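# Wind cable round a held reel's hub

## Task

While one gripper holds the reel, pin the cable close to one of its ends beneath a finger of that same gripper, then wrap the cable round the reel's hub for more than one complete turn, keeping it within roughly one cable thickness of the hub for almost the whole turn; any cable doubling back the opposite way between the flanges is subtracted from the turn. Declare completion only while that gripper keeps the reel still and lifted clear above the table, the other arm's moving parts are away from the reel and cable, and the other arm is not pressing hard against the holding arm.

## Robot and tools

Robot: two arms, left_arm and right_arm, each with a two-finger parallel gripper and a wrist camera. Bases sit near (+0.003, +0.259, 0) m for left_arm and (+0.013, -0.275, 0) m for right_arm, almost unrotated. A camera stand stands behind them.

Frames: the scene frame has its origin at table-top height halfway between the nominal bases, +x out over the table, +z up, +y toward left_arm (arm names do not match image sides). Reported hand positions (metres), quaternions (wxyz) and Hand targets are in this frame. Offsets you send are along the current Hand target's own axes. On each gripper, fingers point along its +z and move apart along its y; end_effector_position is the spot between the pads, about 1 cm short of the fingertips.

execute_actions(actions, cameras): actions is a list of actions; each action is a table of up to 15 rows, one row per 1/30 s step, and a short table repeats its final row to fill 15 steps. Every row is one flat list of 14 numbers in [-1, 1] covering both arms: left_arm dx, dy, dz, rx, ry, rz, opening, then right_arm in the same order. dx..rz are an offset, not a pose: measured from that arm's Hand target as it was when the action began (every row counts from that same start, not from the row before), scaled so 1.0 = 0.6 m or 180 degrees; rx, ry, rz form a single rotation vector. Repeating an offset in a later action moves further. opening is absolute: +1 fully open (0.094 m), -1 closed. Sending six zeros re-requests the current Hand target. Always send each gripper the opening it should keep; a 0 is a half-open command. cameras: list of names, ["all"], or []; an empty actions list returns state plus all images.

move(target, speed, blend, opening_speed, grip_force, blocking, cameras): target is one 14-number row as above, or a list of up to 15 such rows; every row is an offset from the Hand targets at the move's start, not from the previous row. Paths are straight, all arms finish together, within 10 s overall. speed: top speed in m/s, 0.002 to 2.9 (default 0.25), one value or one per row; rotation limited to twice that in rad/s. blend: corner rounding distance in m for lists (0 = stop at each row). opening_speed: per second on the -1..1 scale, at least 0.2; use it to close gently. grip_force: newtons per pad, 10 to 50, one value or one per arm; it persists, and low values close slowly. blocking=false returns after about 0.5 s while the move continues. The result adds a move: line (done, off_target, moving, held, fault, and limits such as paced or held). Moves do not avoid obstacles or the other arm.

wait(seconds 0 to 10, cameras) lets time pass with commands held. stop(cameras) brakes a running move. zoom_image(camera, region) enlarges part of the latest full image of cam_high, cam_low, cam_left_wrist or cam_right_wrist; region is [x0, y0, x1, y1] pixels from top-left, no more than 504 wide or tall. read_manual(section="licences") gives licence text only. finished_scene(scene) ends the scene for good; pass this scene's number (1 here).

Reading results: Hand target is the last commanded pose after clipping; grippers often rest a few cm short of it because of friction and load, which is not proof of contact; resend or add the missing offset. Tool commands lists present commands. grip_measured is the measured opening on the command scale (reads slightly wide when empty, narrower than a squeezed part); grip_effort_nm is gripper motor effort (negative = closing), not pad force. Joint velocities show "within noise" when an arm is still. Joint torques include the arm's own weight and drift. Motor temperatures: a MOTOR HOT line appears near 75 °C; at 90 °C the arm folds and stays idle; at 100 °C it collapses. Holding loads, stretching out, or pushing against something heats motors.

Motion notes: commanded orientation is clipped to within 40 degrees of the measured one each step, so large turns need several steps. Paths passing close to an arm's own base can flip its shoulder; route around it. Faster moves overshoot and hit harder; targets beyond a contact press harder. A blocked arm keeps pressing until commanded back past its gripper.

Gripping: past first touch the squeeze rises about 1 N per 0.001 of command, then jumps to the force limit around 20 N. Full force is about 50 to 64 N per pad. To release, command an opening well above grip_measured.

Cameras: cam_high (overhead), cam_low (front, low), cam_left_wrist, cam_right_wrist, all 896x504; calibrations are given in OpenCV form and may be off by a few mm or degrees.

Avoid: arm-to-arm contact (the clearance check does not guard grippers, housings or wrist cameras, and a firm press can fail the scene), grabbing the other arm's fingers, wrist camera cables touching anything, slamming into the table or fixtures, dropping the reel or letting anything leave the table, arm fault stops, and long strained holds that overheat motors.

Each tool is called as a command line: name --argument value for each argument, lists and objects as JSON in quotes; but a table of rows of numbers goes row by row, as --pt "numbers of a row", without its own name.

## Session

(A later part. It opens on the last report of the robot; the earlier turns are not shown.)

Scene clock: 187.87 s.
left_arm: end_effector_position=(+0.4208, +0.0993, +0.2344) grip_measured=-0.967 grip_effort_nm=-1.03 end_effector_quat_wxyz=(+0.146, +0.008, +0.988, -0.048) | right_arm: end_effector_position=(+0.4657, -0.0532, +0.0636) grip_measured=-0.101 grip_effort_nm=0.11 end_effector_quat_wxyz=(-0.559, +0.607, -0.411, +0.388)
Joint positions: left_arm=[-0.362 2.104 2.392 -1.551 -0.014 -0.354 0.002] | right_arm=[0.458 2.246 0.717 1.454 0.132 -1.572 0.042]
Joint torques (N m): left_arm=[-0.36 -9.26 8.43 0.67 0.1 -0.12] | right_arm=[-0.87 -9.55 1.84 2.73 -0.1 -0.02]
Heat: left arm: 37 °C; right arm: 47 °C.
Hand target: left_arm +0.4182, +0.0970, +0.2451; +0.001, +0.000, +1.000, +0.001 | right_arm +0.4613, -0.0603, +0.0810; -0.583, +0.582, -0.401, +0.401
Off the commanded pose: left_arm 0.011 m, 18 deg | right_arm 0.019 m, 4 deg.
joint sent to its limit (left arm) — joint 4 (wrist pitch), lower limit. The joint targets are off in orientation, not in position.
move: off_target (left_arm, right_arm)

move --target '[-0.073,-0.172,0.07,0,0,0.38,-1,0,-0.03,0,0,0,0,-0.1]' --speed 0.12 --cameras '["cam_low","cam_high","cam_left_wrist","cam_right_wrist"]'

Scene clock: 197.70 s.
left_arm: end_effector_position=(+0.4595, -0.0021, +0.1994) grip_measured=-0.967 grip_effort_nm=-1.03 end_effector_quat_wxyz=(+0.195, +0.543, +0.817, +0.008) | right_arm: end_effector_position=(+0.4618, -0.0593, +0.0729) grip_measured=-0.101 grip_effort_nm=0.11 end_effector_quat_wxyz=(+0.558, -0.602, +0.413, -0.394)
Joint positions: left_arm=[-0.507 2.458 2.832 -1.552 0.01 0.654 0.002] | right_arm=[0.455 2.205 0.686 1.452 0.142 -1.574 0.042]
Joint torques (N m): left_arm=[-0.55 -9.89 8.53 0.95 -0.12 0.14] | right_arm=[-0.65 -12.67 3.55 2 -0.12 -0.05]
Heat: left arm: 37 °C; right arm: 46 °C.
Hand target: left_arm +0.4621, -0.0061, +0.2031; +0.000, +0.562, +0.827, +0.001 | right_arm +0.4612, -0.0603, +0.0990; +0.583, -0.582, +0.401, -0.401
Off the commanded pose: left_arm 0.006 m, 23 deg | right_arm 0.026 m, 4 deg.
elbow stopped short (left arm): the move would have taken joint 3 (elbow) straighter than the controller allows.
move: off_target (left_arm, right_arm)
camera_calibration:
cam_left_wrist: T_world_to_cam=[[-0.840411, -0.512706, -0.175617, 0.412117], [-0.53561, 0.835183, 0.124865, 0.245445], [0.0826537, 0.199, -0.976508, 0.269755], [0, 0, 0, 1]] pos_world=[0.455514, -0.0473783, 0.305146]
cam_right_wrist: T_world_to_cam=[[-0.00368515, 0.137561, 0.990486, -0.069497], [-0.120328, -0.983357, 0.136123, 0.00685902], [0.992727, -0.118682, 0.0201763, -0.351909], [0, 0, 0, 1]] pos_world=[0.349919, -0.0254602, 0.0750024]

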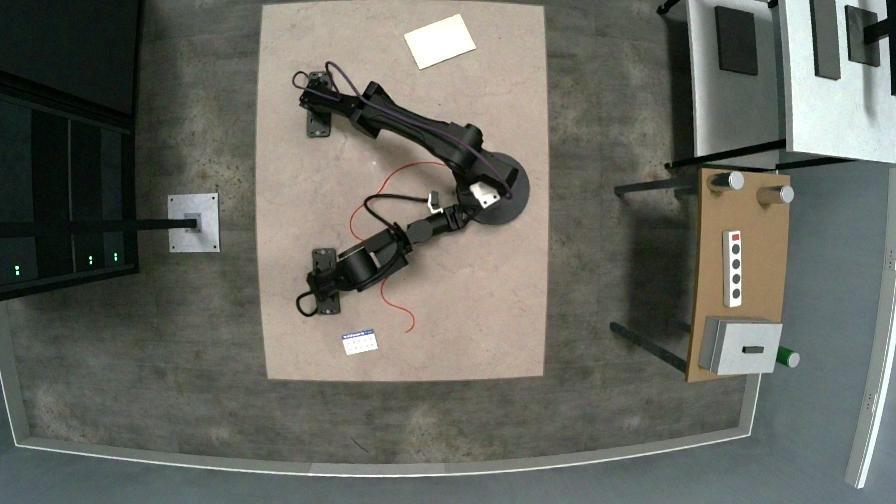

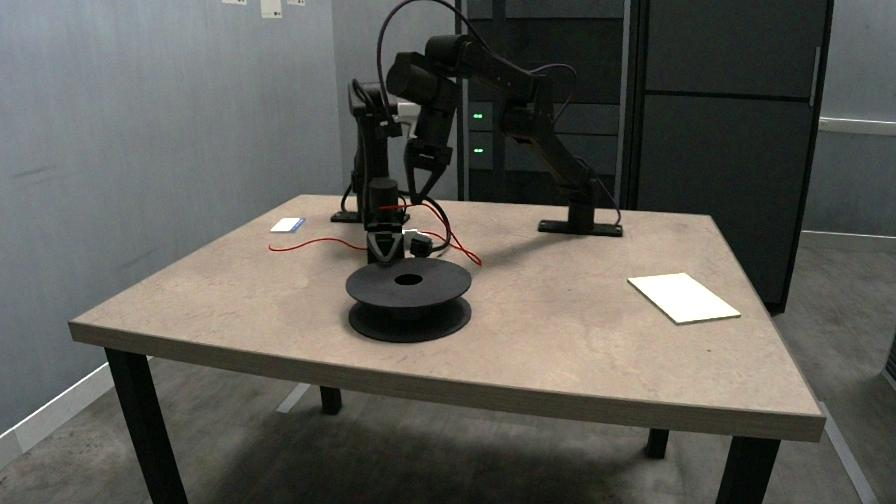

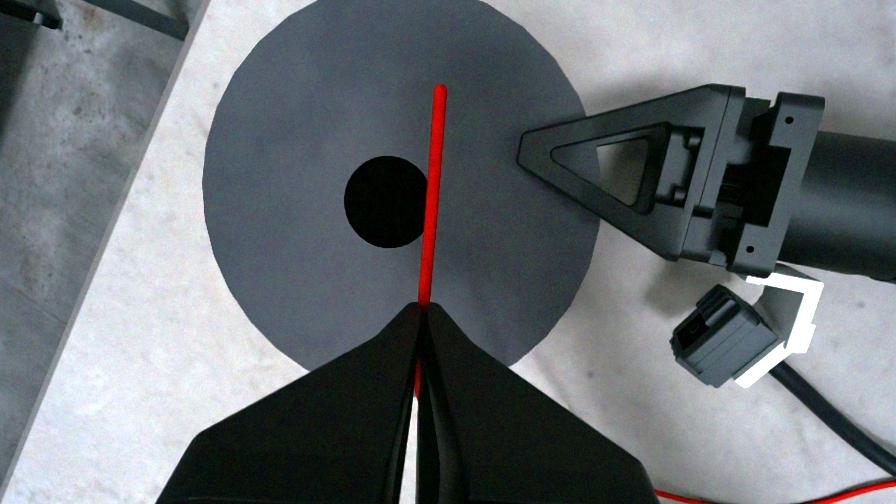

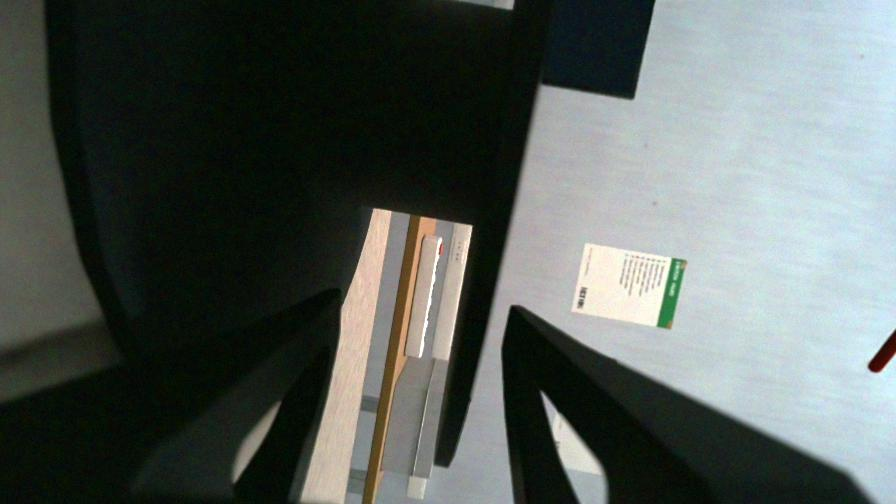

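move --pt "-0.0245 0.071 0 0 0 0 -1 0 0 0 0 0 0 -0.1" --pt "-0.0245 0.071 0.18 0 0 0 -1 0 0 0 0 0 0 -0.1" --speed 0.12 --cameras '["cam_low","cam_left_wrist","cam_right_wrist"]'

Scene clock: 211.10 s.
left_arm: end_effector_position=(+0.4939, -0.0025, +0.0895) grip_measured=-0.967 grip_effort_nm=-1.03 end_effector_quat_wxyz=(+0.134, +0.554, +0.822, +0.010) | right_arm: end_effector_position=(+0.4618, -0.0593, +0.0729) grip_measured=-0.101 grip_effort_nm=0.11 end_effector_quat_wxyz=(+0.558, -0.602, +0.413, -0.394)
Joint positions: left_arm=[-0.478 2.683 2.832 -1.45 0.009 0.697 0.002] | right_arm=[0.455 2.205 0.686 1.452 0.142 -1.574 0.042]
Joint torques (N m): left_arm=[0.57 -11.28 8.92 1.05 -0.12 0.14] | right_arm=[-0.69 -12.71 3.47 1.97 -0.06 -0.04]
Heat: left arm: 38 °C; right arm: 44 °C.
Hand target: left_arm +0.5073, -0.0040, +0.0952; +0.000, +0.562, +0.827, +0.001 | right_arm +0.4612, -0.0603, +0.0990; +0.583, -0.582, +0.401, -0.401
Off the commanded pose: left_arm 0.015 m, 15 deg | right_arm 0.026 m, 4 deg.
elbow stopped short (left arm): the move would have taken joint 3 (elbow) straighter than the controller allows.
move: off_target (left_arm, right_arm)
camera_calibration:
cam_left_wrist: T_world_to_cam=[[-0.860989, -0.492518, -0.126981, 0.427379], [-0.508484, 0.827649, 0.237574, 0.254532], [-0.011914, 0.269117, -0.963034, 0.205349], [0, 0, 0, 1]] pos_world=[0.499841, -0.0554345, 0.191556]
cam_right_wrist: T_world_to_cam=[[-0.00368515, 0.137561, 0.990486, -0.069497], [-0.120328, -0.983357, 0.136123, 0.00685902], [0.992727, -0.118682, 0.0201763, -0.351909], [0, 0, 0, 1]] pos_world=[0.349919, -0.0254602, 0.0750024]
Images, in order (width x height): cam_low 896x504, cam_left_wrist 896x504, cam_right_wrist 896x504.

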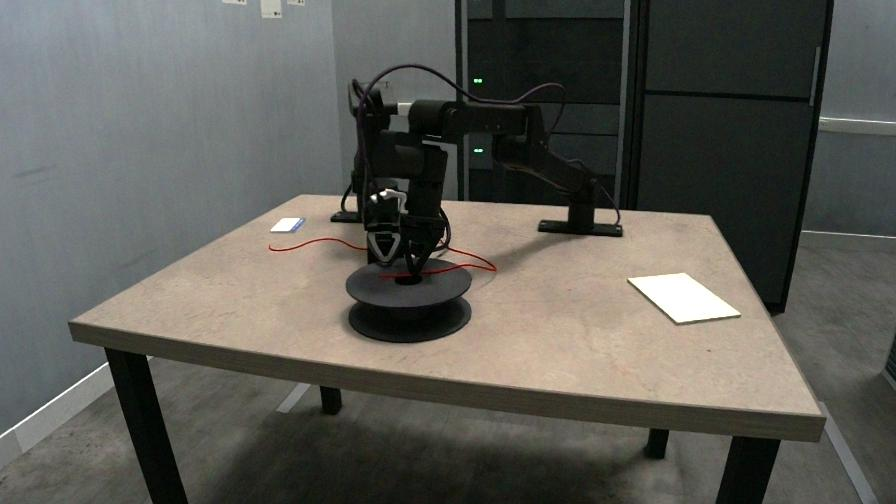

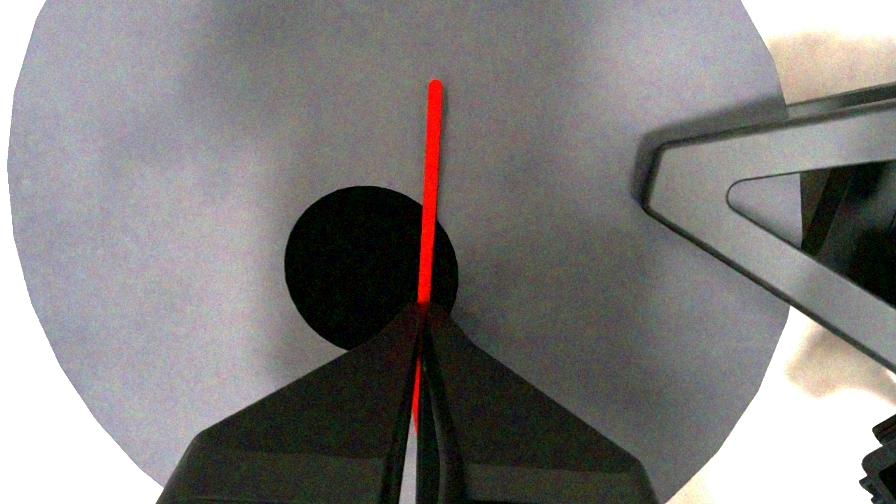

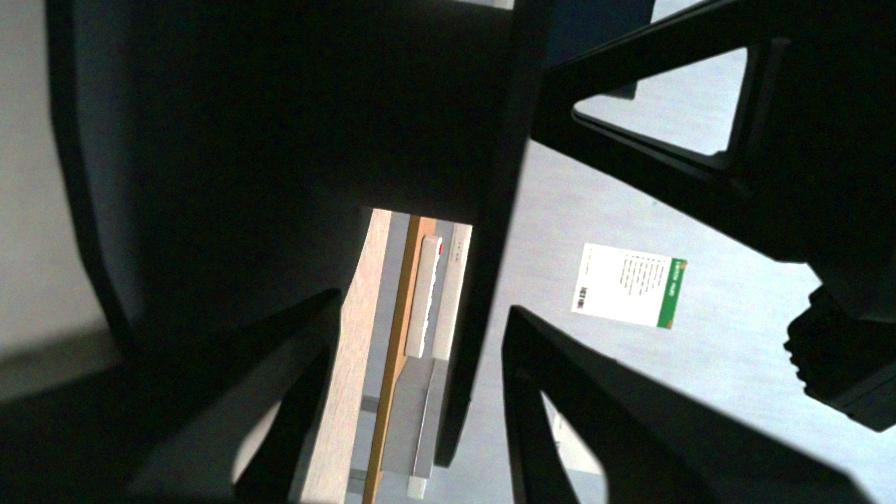

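move --pt "-0.01 0 0.015 0 0 0 -1 0 0 0 0 0 0 -0.1" --pt "-0.01 -0.12 0.015 0 0 0 -1 0 0 0 0 0 0 -0.1" --speed 0.06 --cameras '["cam_low","cam_left_wrist","cam_right_wrist"]'

Scene clock: 224.97 s.
left_arm: end_effector_position=(+0.4543, -0.0333, +0.0873) grip_measured=-0.967 grip_effort_nm=-1.03 end_effector_quat_wxyz=(+0.098, +0.561, +0.822, +0.008) | right_arm: end_effector_position=(+0.4618, -0.0593, +0.0729) grip_measured=-0.101 grip_effort_nm=0.11 end_effector_quat_wxyz=(+0.558, -0.602, +0.413, -0.394)
Joint positions: left_arm=[-0.57 2.685 2.843 -1.533 -0.013 0.618 0.002] | right_arm=[0.455 2.205 0.686 1.452 0.142 -1.574 0.042]
Joint torques (N m): left_arm=[-1.17 -11.89 6.22 0.31 0.01 -0.12] | right_arm=[-0.76 -12.7 3.55 1.98 -0.1 -0.05]
Motor temperatures (°C): left_arm=[25 37 38 30 30 29 32] | right_arm=[28 34 34 43 27 26 29]
Heat: left arm: 38 °C; right arm: 43 °C.
Hand target: left_arm +0.4426, -0.0360, +0.0861; +0.000, +0.562, +0.827, +0.001 | right_arm +0.4612, -0.0603, +0.0990; +0.583, -0.582, +0.401, -0.401
Off the commanded pose: left_arm 0.012 m, 11 deg | right_arm 0.026 m, 4 deg.
elbow stopped short (left arm): the move would have taken joint 3 (elbow) straighter than the controller allows.
joint sent to its limit (left arm) — joint 4 (wrist pitch), lower limit. The joint targets are off in orientation, not in position.
move: off_target (left_arm, right_arm)
camera_calibration:
cam_left_wrist: T_world_to_cam=[[-0.873142, -0.478484, -0.0931427, 0.380839], [-0.482817, 0.822556, 0.300482, 0.242938], [-0.0671607, 0.307334, -0.949229, 0.236233], [0, 0, 0, 1]] pos_world=[0.465687, -0.0902072, 0.186713]
cam_right_wrist: T_world_to_cam=[[-0.00368515, 0.137561, 0.990486, -0.069497], [-0.120328, -0.983357, 0.136123, 0.00685902], [0.992727, -0.118682, 0.0201763, -0.351909], [0, 0, 0, 1]] pos_world=[0.349919, -0.0254602, 0.0750024]
Images, in order (width x height): cam_low 896x504, cam_left_wrist 896x504, cam_right_wrist 896x504.

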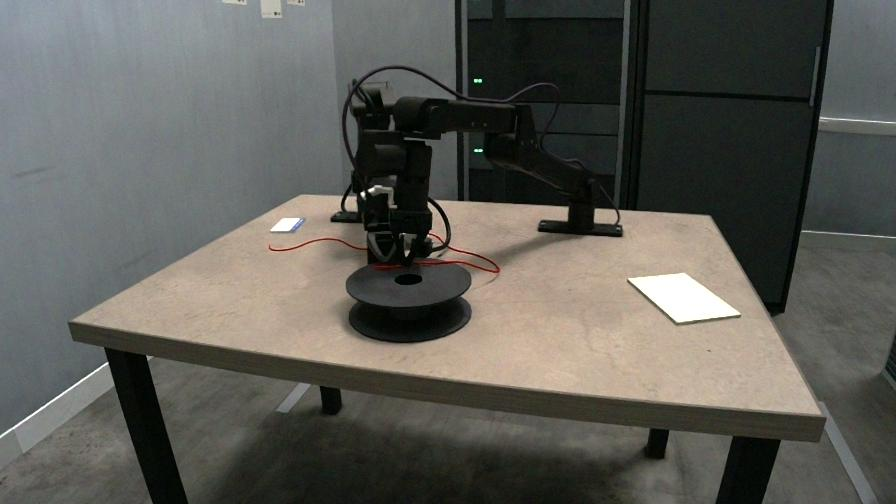

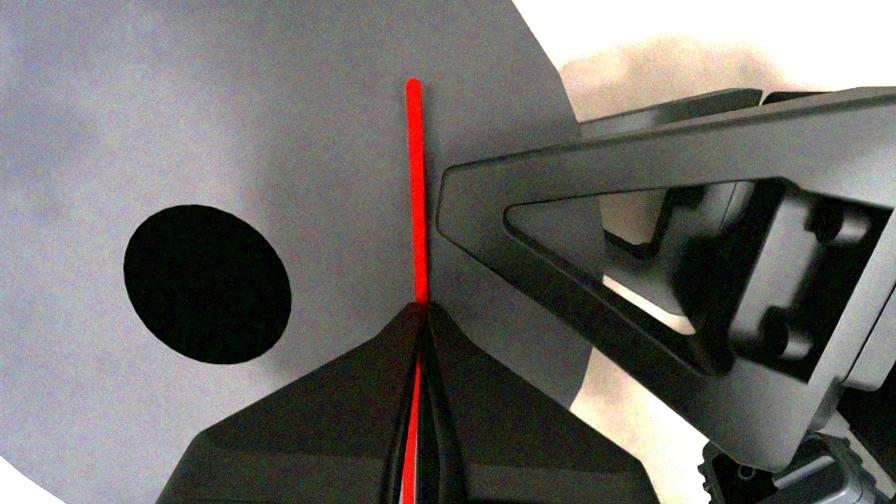

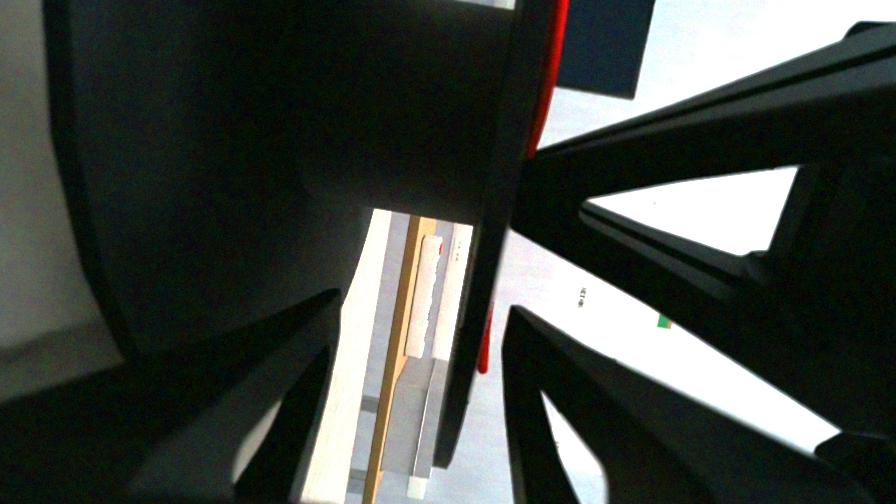

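move --target '[0,-0.04,0.002,0,0,0,-1,0,0,0,0,0,0,-0.1]' --speed 0.05 --cameras '["cam_left_wrist","cam_right_wrist"]'

Scene clock: 228.97 s.
left_arm: end_effector_position=(+0.4404, -0.0411, +0.0863) grip_measured=-0.967 grip_effort_nm=-1.03 end_effector_quat_wxyz=(+0.085, +0.560, +0.824, +0.014) | right_arm: end_effector_position=(+0.4618, -0.0593, +0.0729) grip_measured=-0.101 grip_effort_nm=0.11 end_effector_quat_wxyz=(+0.558, -0.602, +0.413, -0.394)
Joint positions: left_arm=[-0.602 2.656 2.787 -1.531 -0.03 0.583 0.002] | right_arm=[0.455 2.205 0.686 1.452 0.142 -1.574 0.042]
Joint torques (N m): left_arm=[-1.66 -13.12 3.15 0.27 0.15 -0.14] | right_arm=[-0.75 -12.79 3.47 1.99 -0.1 -0.02]
Heat: left arm: 38 °C; right arm: 43 °C.
Hand target: left_arm +0.4202, -0.0449, +0.0847; +0.000, +0.562, +0.827, +0.001 | right_arm +0.4612, -0.0603, +0.0990; +0.583, -0.582, +0.401, -0.401
Off the commanded pose: left_arm 0.020 m, 10 deg | right_arm 0.026 m, 4 deg.
joint sent to its limit (left arm) — joint 4 (wrist pitch), lower limit. The joint targets are off in orientation, not in position.
move: off_target (left_arm, right_arm)
camera_calibration:
cam_left_wrist: T_world_to_cam=[[-0.871989, -0.481069, -0.0905986, 0.364007], [-0.48236, 0.812829, 0.326555, 0.240081], [-0.0834542, 0.328453, -0.940826, 0.244051], [0, 0, 0, 1]] pos_world=[0.453582, -0.100192, 0.184188]
cam_right_wrist: T_world_to_cam=[[-0.00368515, 0.137561, 0.990486, -0.069497], [-0.120328, -0.983357, 0.136123, 0.00685902], [0.992727, -0.118682, 0.0201763, -0.351909], [0, 0, 0, 1]] pos_world=[0.349919, -0.0254602, 0.0750024]
Images, in order (width x height): cam_left_wrist 896x504, cam_right_wrist 896x504.

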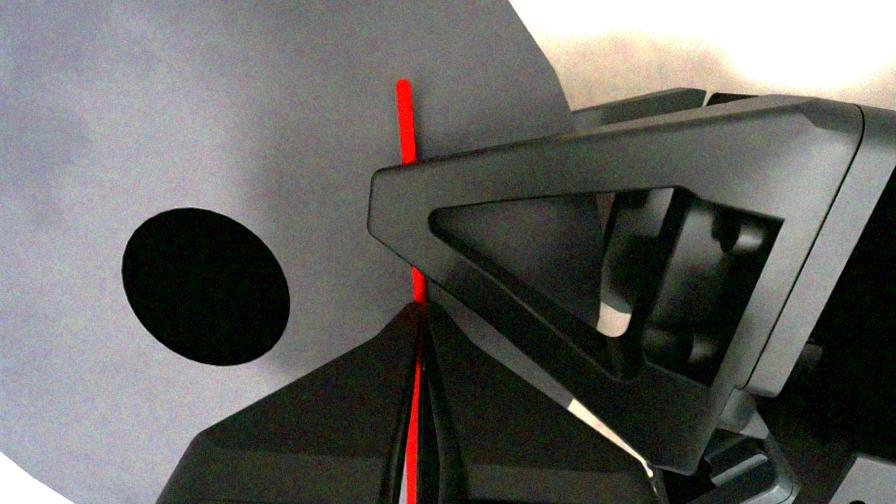

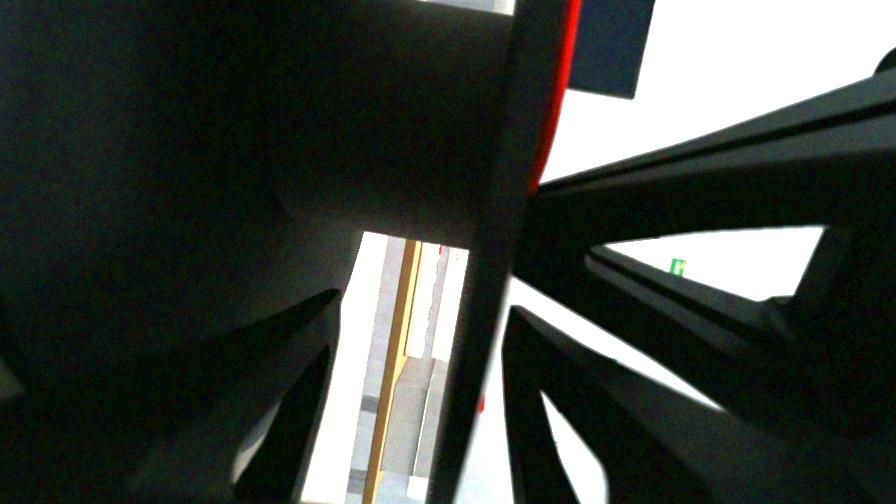

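move --target '[0,0.02,0,0,0,0,-1,0,0,0,0,0,0,-1]' --opening_speed 0.4 --cameras '["cam_left_wrist","cam_right_wrist"]'

Scene clock: 233.87 s.
left_arm: end_effector_position=(+0.4420, -0.0415, +0.0910) grip_measured=-0.967 grip_effort_nm=-1.03 end_effector_quat_wxyz=(+0.092, +0.559, +0.824, +0.013) | right_arm: end_effector_position=(+0.4621, -0.0566, +0.0877) grip_measured=-0.848 grip_effort_nm=-0.97 end_effector_quat_wxyz=(+0.573, -0.593, +0.408, -0.393)
Joint positions: left_arm=[-0.601 2.655 2.802 -1.534 -0.03 0.583 0.002] | right_arm=[0.455 2.175 0.686 1.454 0.13 -1.564 0.007]
Joint torques (N m): left_arm=[-0.03 -11.37 5.56 0.31 0.18 0.03] | right_arm=[-0.61 -10.17 3.54 1.92 -0.1 -0.01]
Heat: left arm: 38 °C; right arm: 43 °C.
Hand target: left_arm +0.4315, -0.0404, +0.0848; +0.000, +0.562, +0.827, +0.001 | right_arm +0.4612, -0.0603, +0.0990; +0.583, -0.582, +0.401, -0.401
Off the commanded pose: left_arm 0.012 m, 11 deg | right_arm 0.012 m, 2 deg.
joint sent to its limit (left arm) — joint 4 (wrist pitch), lower limit. The joint targets are off in orientation, not in position.
move: off_target (left_arm, right_arm)
camera_calibration:
cam_left_wrist: T_world_to_cam=[[-0.870439, -0.482774, -0.0962506, 0.365405], [-0.486715, 0.814693, 0.315251, 0.242627], [-0.0737805, 0.321254, -0.944115, 0.244476], [0, 0, 0, 1]] pos_world=[0.454191, -0.0997974, 0.189496]
cam_right_wrist: T_world_to_cam=[[-0.0292495, 0.113302, 0.99313, -0.0742851], [-0.111632, -0.98771, 0.109396, 0.00562146], [0.993319, -0.107666, 0.0415382, -0.3537], [0, 0, 0, 1]] pos_world=[0.349791, -0.0241123, 0.0878519]
Images, in order (width x height): cam_left_wrist 896x504, cam_right_wrist 896x504.

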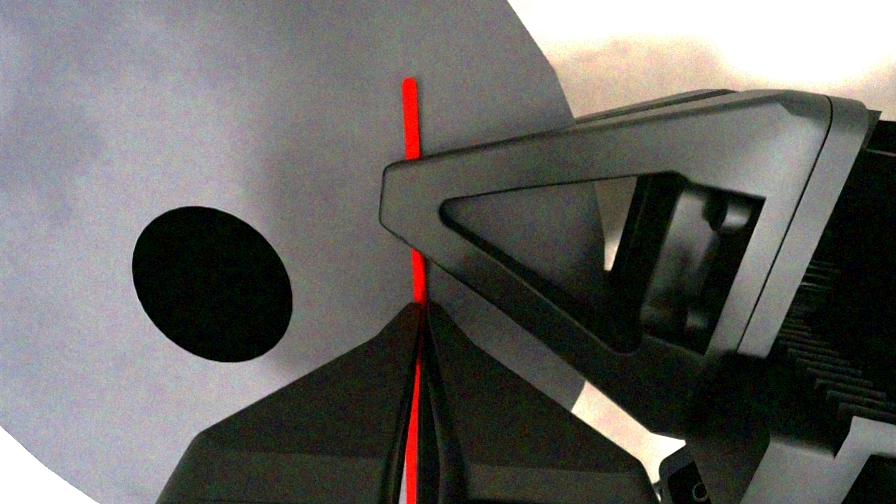

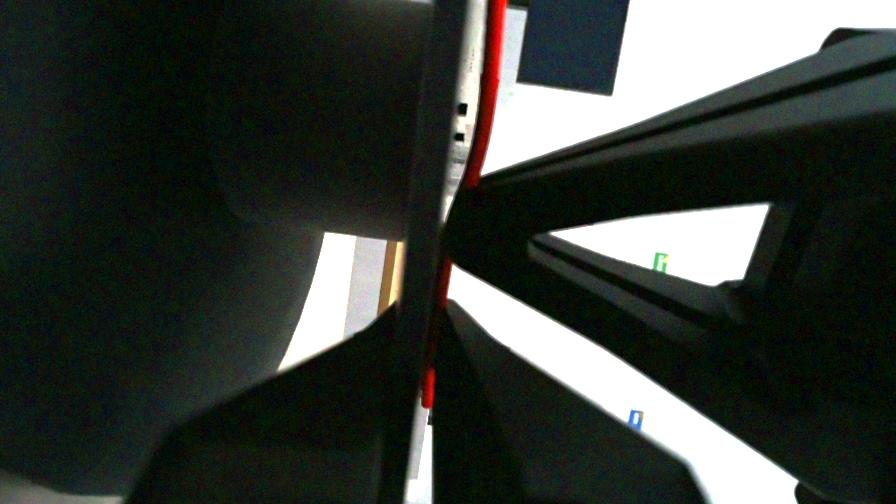

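move --pt "0 0.02 0 0 0 0 -0.7 0 0 0 0 0 0 -1" --pt "0.03 0.02 -0.2 0 0 0 -0.7 0 0 0 0 0 0 -1" --pt "0.25 0.02 -0.25 0 0 0 -0.7 0 0 0 0 0 0 -1" --speed 0.12 --opening_speed 0.3 --cameras '["cam_left_wrist","cam_high"]'

Scene clock: 242.03 s.
left_arm: end_effector_position=(+0.3961, +0.0997, +0.2217) grip_measured=-0.703 grip_effort_nm=0.14 end_effector_quat_wxyz=(+0.113, +0.551, +0.826, +0.028) | right_arm: end_effector_position=(+0.4630, -0.0583, +0.0892) grip_measured=-0.856 grip_effort_nm=-0.98 end_effector_quat_wxyz=(+0.572, -0.590, +0.410, -0.396)
Joint positions: left_arm=[-0.382 2.046 2.266 -1.557 -0.011 0.786 0.014] | right_arm=[0.455 2.173 0.687 1.454 0.141 -1.564 0.007]
Joint torques (N m): left_arm=[0.34 -11.75 4.48 0.6 0.03 0.15] | right_arm=[-0.62 -9.73 3.78 1.94 -0.08 -0.03]
Heat: left arm: 39 °C; right arm: 43 °C.
Hand target: left_arm +0.3870, +0.1032, +0.2349; +0.000, +0.562, +0.827, +0.001 | right_arm +0.4612, -0.0603, +0.0991; +0.583, -0.582, +0.401, -0.401
Off the commanded pose: left_arm 0.016 m, 13 deg | right_arm 0.010 m, 2 deg.
joint sent to its limit (left arm) — joint 4 (wrist pitch), lower limit. The joint targets are off in orientation, not in position.
move: off_target (left_arm)
camera_calibration:
cam_left_wrist: T_world_to_cam=[[-0.855568, -0.498235, -0.140586, 0.411689], [-0.516805, 0.806136, 0.288198, 0.0829303], [-0.0302589, 0.319229, -0.947194, 0.302805], [0, 0, 0, 1]] pos_world=[0.404249, 0.0416004, 0.320793]
Images, in order (width x height): cam_high 896x504, cam_left_wrist 896x504.

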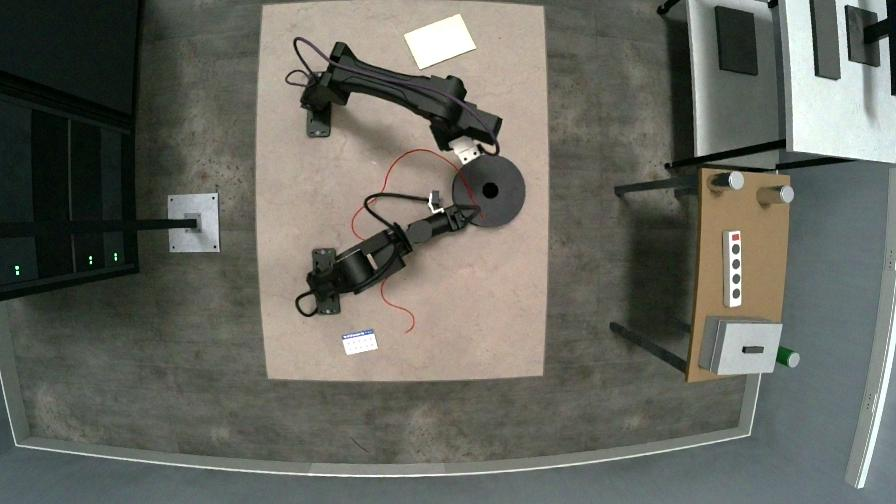

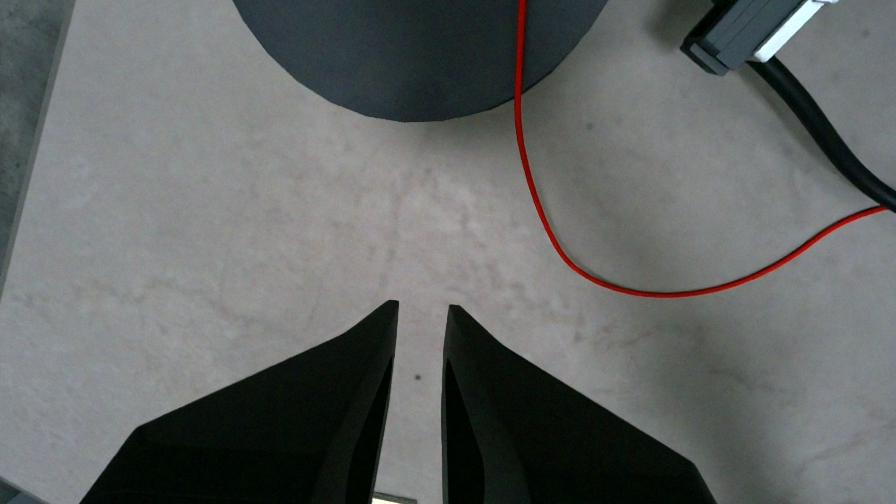

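move --target '[0.186,0.074,-0.02,0,0,0,-0.7,0,-0.4,0,0,0,0,-1]' --speed 0.12

move --target '[0,0,0,0,0,0,-0.7,0,0,-0.15,0,0,0.5,-1]' --speed 0.2 --cameras '["cam_low","cam_high"]'

Scene clock: 248.20 s.
left_arm: end_effector_position=(+0.3975, +0.2224, +0.2348) grip_measured=-0.703 grip_effort_nm=0.14 end_effector_quat_wxyz=(+0.102, +0.551, +0.826, +0.059) | right_arm: end_effector_position=(+0.4639, -0.0578, +0.2926) grip_measured=-0.869 grip_effort_nm=-0.98 end_effector_quat_wxyz=(-0.550, +0.611, -0.414, +0.391)
Joint positions: left_arm=[-0.089 1.929 2.151 -1.557 -0.008 1.077 0.014] | right_arm=[0.455 1.529 1.019 0.42 0.141 -1.581 0.006]
Joint torques (N m): left_arm=[0.32 -10.97 4.46 0.61 0.01 0.13] | right_arm=[-0.73 -11.21 12.31 1.57 -0.07 0.05]
Heat: left arm: 38 °C; right arm: 42 °C.
Hand target: left_arm +0.3871, +0.2233, +0.2470; +0.000, +0.562, +0.827, +0.001 | right_arm +0.4611, -0.0605, +0.3390; -0.583, +0.582, -0.401, +0.401
Off the commanded pose: left_arm 0.016 m, 13 deg | right_arm 0.047 m, 5 deg.
joint sent to its limit (left arm) — joint 4 (wrist pitch), lower limit. The joint targets are off in orientation, not in position.
move: off_target (left_arm, right_arm)

Scene clock: 253.27 s.
left_arm: end_effector_position=(+0.3975, +0.2224, +0.2348) grip_measured=-0.703 grip_effort_nm=0.15 end_effector_quat_wxyz=(+0.102, +0.551, +0.826, +0.059) | right_arm: end_effector_position=(+0.3856, -0.0897, +0.3252) grip_measured=-0.869 grip_effort_nm=-0.98 end_effector_quat_wxyz=(+0.685, -0.141, +0.705, +0.117)
Joint positions: left_arm=[-0.089 1.929 2.151 -1.557 -0.008 1.077 0.014] | right_arm=[0.488 1.167 0.818 0.315 0.164 -0.023 0.006]
Joint torques (N m): left_arm=[0.28 -10.95 4.45 0.6 0.01 0.14] | right_arm=[0.64 -7.62 8.16 1.56 0.16 0.19]
Heat: left arm: 37 °C; right arm: 41 °C.
Hand target: left_arm +0.3871, +0.2233, +0.2470; +0.000, +0.562, +0.827, +0.001 | right_arm +0.3770, -0.0927, +0.3389; +0.696, -0.128, +0.695, +0.129
Off the commanded pose: left_arm 0.016 m, 13 deg | right_arm 0.016 m, 3 deg.
joint sent to its limit (left arm) — joint 4 (wrist pitch), lower limit. The joint targets are off in orientation, not in position.
move: off_target (left_arm, right_arm)
Images, in order (width x height): cam_high 896x504, cam_low 896x504.

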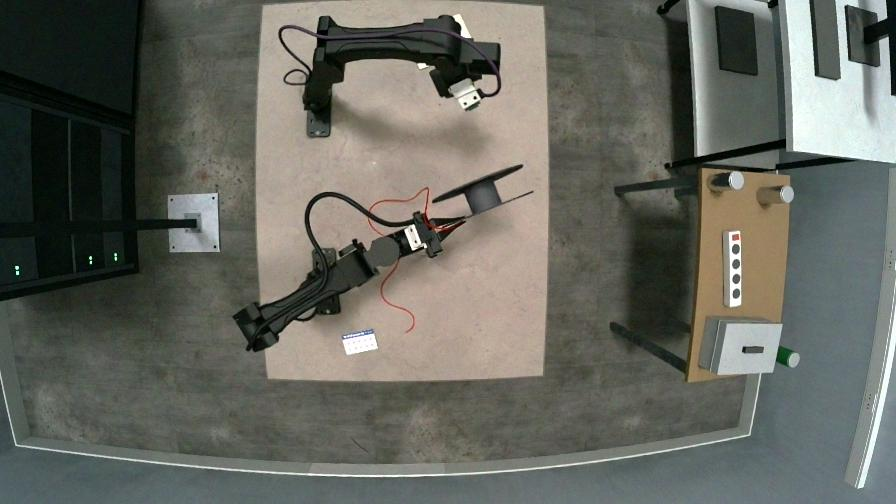

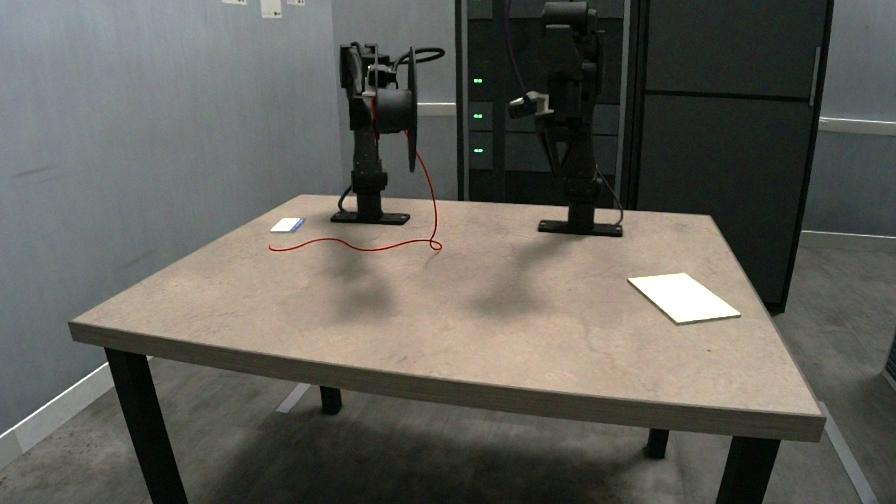

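move --target '[0,0,0,0,0,0,-0.7,0.027,-0.09,-0.175,0.117,0,0,-1]' --speed 0.15 --cameras '["cam_low","cam_high","cam_right_wrist"]'

Scene clock: 260.20 s.
left_arm: end_effector_position=(+0.3975, +0.2224, +0.2348) grip_measured=-0.703 grip_effort_nm=0.14 end_effector_quat_wxyz=(+0.102, +0.551, +0.826, +0.059) | right_arm: end_effector_position=(+0.3025, -0.1759, +0.3194) grip_measured=-0.869 grip_effort_nm=-0.98 end_effector_quat_wxyz=(+0.703, -0.016, +0.711, -0.006)
Joint positions: left_arm=[-0.089 1.929 2.151 -1.557 -0.008 1.077 0.014] | right_arm=[0.677 0.738 0.601 0.124 0.707 -0.023 0.006]
Joint torques (N m): left_arm=[0.27 -10.99 4.44 0.59 0 0.14] | right_arm=[0.84 -2.77 7.94 1.41 0.24 0.18]
Heat: left arm: 36 °C; right arm: 41 °C.
Hand target: left_arm +0.3871, +0.2233, +0.2470; +0.000, +0.562, +0.827, +0.001 | right_arm +0.2983, -0.1808, +0.3225; +0.707, +0.001, +0.707, +0.000
Off the commanded pose: left_arm 0.016 m, 13 deg | right_arm 0.007 m, 2 deg.
joint sent to its limit (left arm) — joint 4 (wrist pitch), lower limit. The joint targets are off in orientation, not in position.
move: off_target (left_arm)
camera_calibration:
cam_right_wrist: T_world_to_cam=[[-0.00686326, -0.988757, 0.149374, -0.226718], [-0.47026, -0.128638, -0.873102, 0.41806], [0.882501, -0.0762369, -0.46409, -0.0170268], [0, 0, 0, 1]] pos_world=[0.210067, -0.171688, 0.390973]
Images, in order (width x height): cam_high 896x504, cam_low 896x504, cam_right_wrist 896x504.

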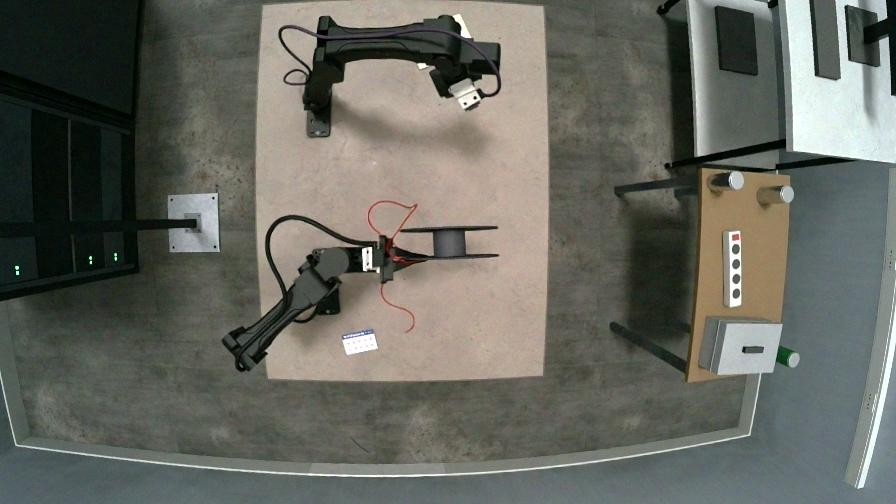

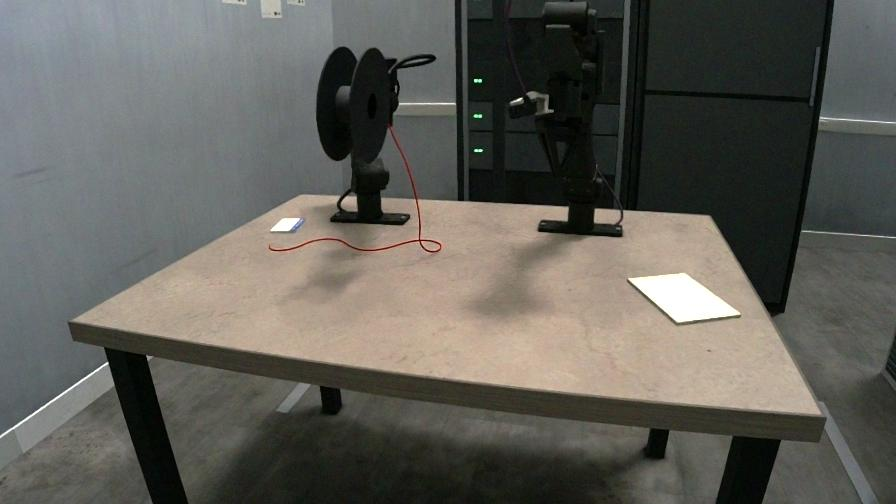

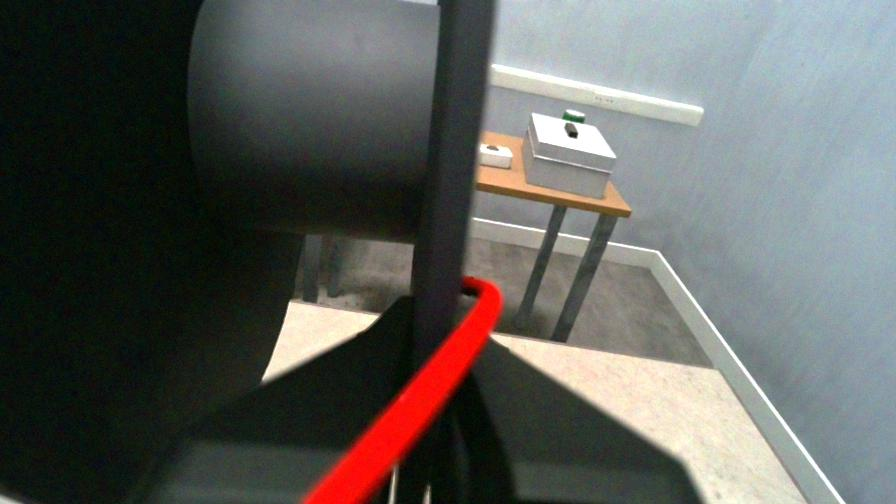

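move --target '[-0.214,-0.47,0,0.041,-0.2166,0.1146,-0.5,0,0,0,0,0,0,-1]' --speed 0.2 --cameras '["cam_high","cam_left_wrist","cam_low"]'

Scene clock: 278.73 s.
left_arm: end_effector_position=(+0.1749, +0.0080, +0.2362) grip_measured=-0.503 grip_effort_nm=0.14 end_effector_quat_wxyz=(+0.212, +0.665, +0.681, -0.221) | right_arm: end_effector_position=(+0.3025, -0.1759, +0.3194) grip_measured=-0.869 grip_effort_nm=-0.98 end_effector_quat_wxyz=(+0.703, -0.016, +0.711, -0.006)
Joint positions: left_arm=[-0.694 1.325 1.374 -1.189 0.464 0.738 0.023] | right_arm=[0.677 0.738 0.601 0.124 0.707 -0.023 0.006]
Joint torques (N m): left_arm=[-0.58 -5.49 5.07 1.46 0.48 -0.11] | right_arm=[0.64 -2.69 8.14 1.42 0.2 0.15]
Heat: left arm: 36 °C; right arm: 39 °C.
Hand target: left_arm +0.1724, -0.0001, +0.2463; +0.239, +0.665, +0.667, -0.237 | right_arm +0.2983, -0.1808, +0.3225; +0.707, +0.001, +0.707, +0.000
Off the commanded pose: left_arm 0.013 m, 4 deg | right_arm 0.007 m, 2 deg.
move: off_target (left_arm)
camera_calibration:
cam_left_wrist: T_world_to_cam=[[-0.988915, -0.109888, 0.0998605, 0.142291], [-0.123464, 0.982154, -0.141883, 0.0697087], [-0.0824871, -0.15264, -0.984834, 0.360844], [0, 0, 0, 1]] pos_world=[0.179085, 0.00225049, 0.351052]
Images, in order (width x height): cam_high 896x504, cam_low 896x504, cam_left_wrist 896x504.

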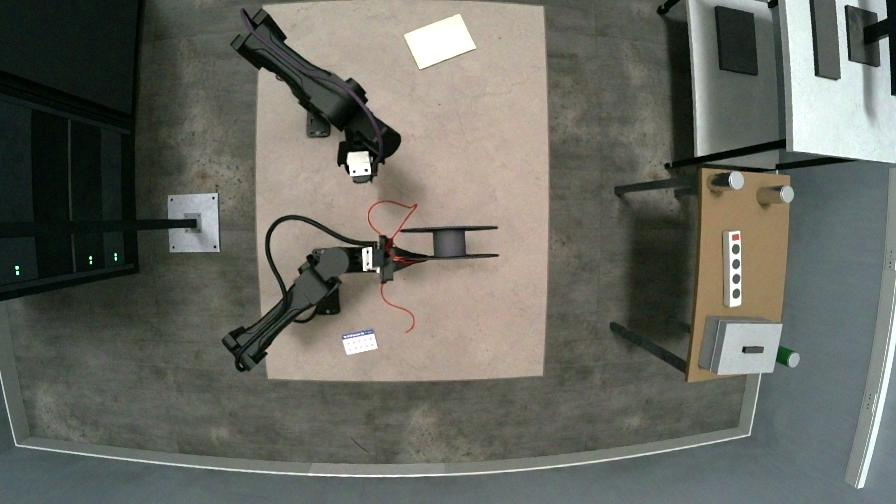

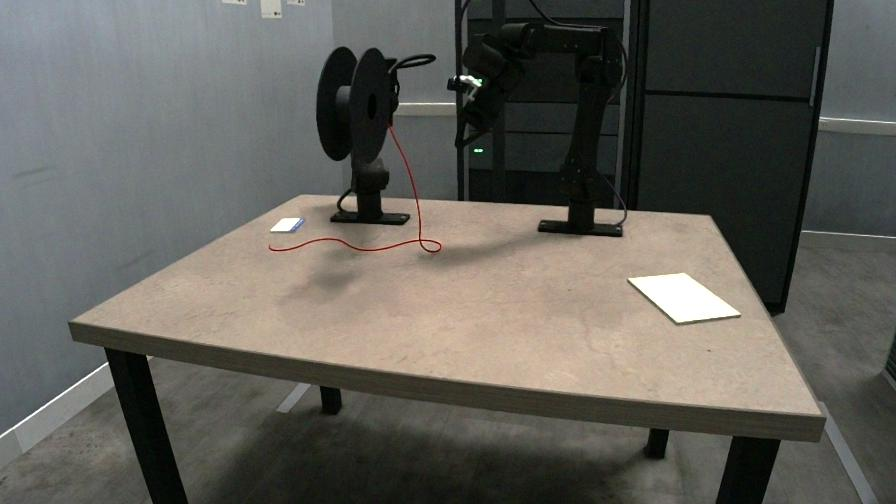

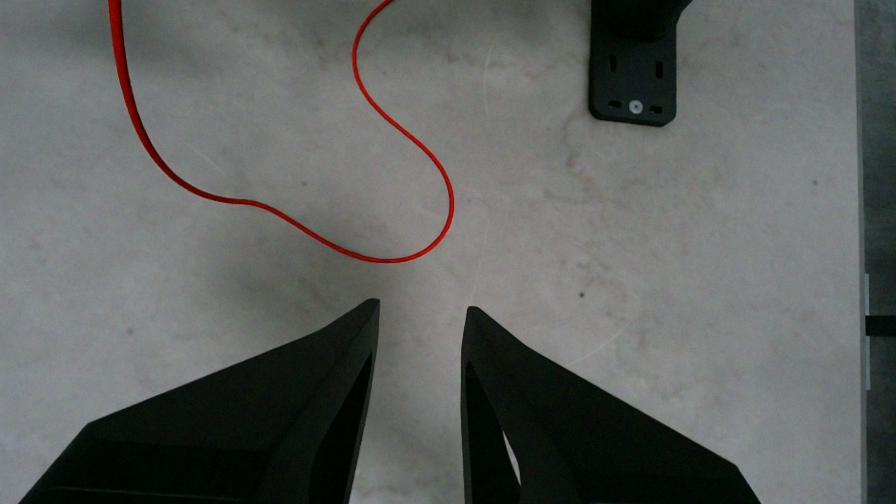

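move --target '[0.063,-0.042,0.3575,0,0,0,-0.5,0,0,0,0,0,0,-1]' --speed 0.15 --cameras '["cam_left_wrist"]'

Scene clock: 285.50 s.
left_arm: end_effector_position=(+0.1445, -0.0995, +0.0557) grip_measured=-0.503 grip_effort_nm=0.14 end_effector_quat_wxyz=(+0.221, +0.672, +0.668, -0.233) | right_arm: end_effector_position=(+0.3025, -0.1759, +0.3194) grip_measured=-0.869 grip_effort_nm=-0.98 end_effector_quat_wxyz=(+0.703, -0.016, +0.711, -0.006)
Joint positions: left_arm=[-1.036 1.612 0.855 -0.236 0.325 0.433 0.023] | right_arm=[0.677 0.738 0.601 0.124 0.707 -0.023 0.006]
Joint torques (N m): left_arm=[-0.5 -4.98 5 1.82 0 -0.11] | right_arm=[0.84 -2.67 7.75 1.35 0.22 0.13]
Motor temperatures (°C): left_arm=[25 35 36 30 30 29 30] | right_arm=[28 31 36 38 27 26 30]
Heat: left arm: 36 °C; right arm: 38 °C.
Hand target: left_arm +0.1477, -0.1070, +0.0564; +0.239, +0.665, +0.666, -0.237 | right_arm +0.2983, -0.1808, +0.3225; +0.707, +0.001, +0.707, +0.000
Off the commanded pose: left_arm 0.008 m, 2 deg | right_arm 0.007 m, 2 deg.
move: done
camera_calibration:
cam_left_wrist: T_world_to_cam=[[-0.992241, -0.07864, 0.0963002, 0.122158], [-0.094514, 0.980325, -0.17329, 0.143372], [-0.080778, -0.181048, -0.980151, 0.160798], [0, 0, 0, 1]] pos_world=[0.14775, -0.101832, 0.170687]
Images, in order (width x height): cam_left_wrist 896x504.

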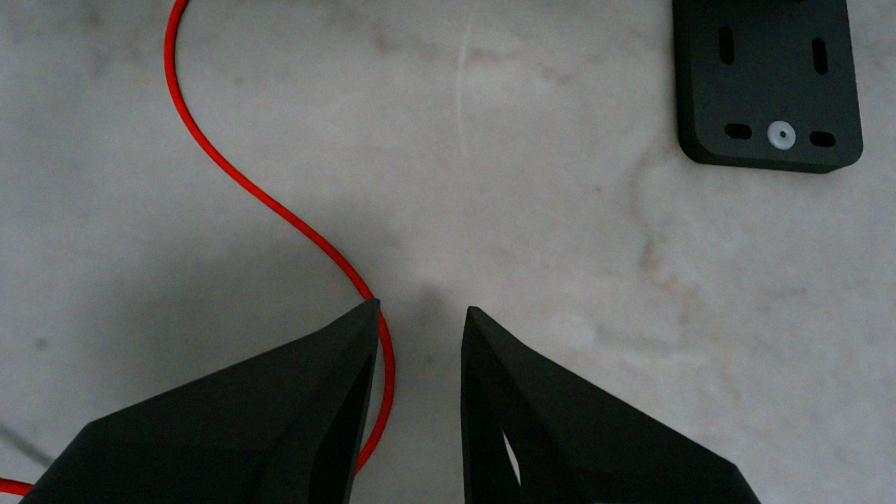

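move --target '[0.0465,0.015,0.0566,0,0,0,-0.5,0,0,0,0,0,0,-1]' --speed 0.06 --cameras '["cam_left_wrist"]'

Scene clock: 291.73 s.
left_arm: end_effector_position=(+0.1556, -0.1082, +0.0199) grip_measured=-0.503 grip_effort_nm=0.14 end_effector_quat_wxyz=(+0.237, +0.663, +0.670, -0.236) | right_arm: end_effector_position=(+0.3025, -0.1759, +0.3194) grip_measured=-0.869 grip_effort_nm=-0.98 end_effector_quat_wxyz=(+0.703, -0.016, +0.711, -0.006)
Joint positions: left_arm=[-1.023 1.732 0.796 -0.025 0.325 0.424 0.023] | right_arm=[0.677 0.738 0.601 0.124 0.707 -0.023 0.006]
Joint torques (N m): left_arm=[0.68 -4.72 3.95 1.63 0.13 0.1] | right_arm=[0.58 -2.58 8.03 1.38 0.19 0.12]
Heat: left arm: 35 °C; right arm: 38 °C.
Hand target: left_arm +0.1570, -0.1070, +0.0126; +0.239, +0.665, +0.666, -0.237 | right_arm +0.2983, -0.1808, +0.3225; +0.707, +0.001, +0.707, +0.000
Off the commanded pose: left_arm 0.008 m, 1 deg | right_arm 0.007 m, 2 deg.
move: done
camera_calibration:
cam_left_wrist: T_world_to_cam=[[-0.991448, -0.0964068, 0.0879565, 0.134032], [-0.112516, 0.972923, -0.201892, 0.149212], [-0.0661112, -0.210062, -0.97545, 0.119513], [0, 0, 0, 1]] pos_world=[0.157575, -0.107146, 0.134915]
Images, in order (width x height): cam_left_wrist 896x504.

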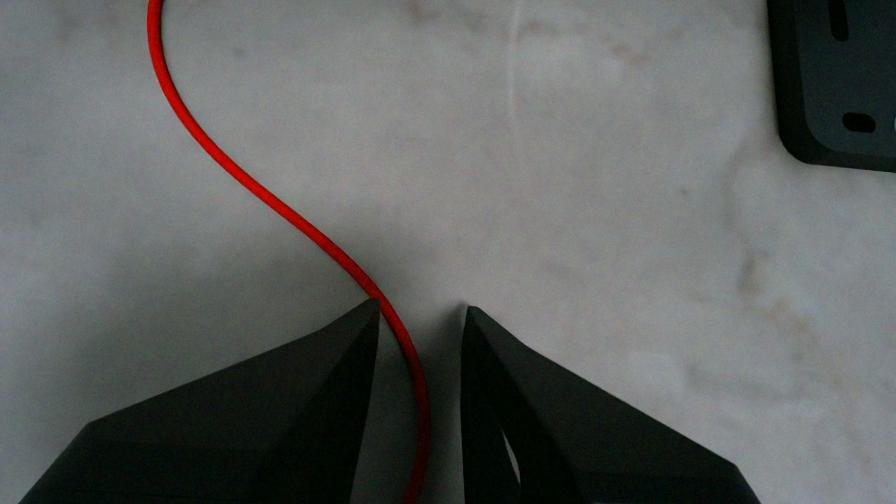

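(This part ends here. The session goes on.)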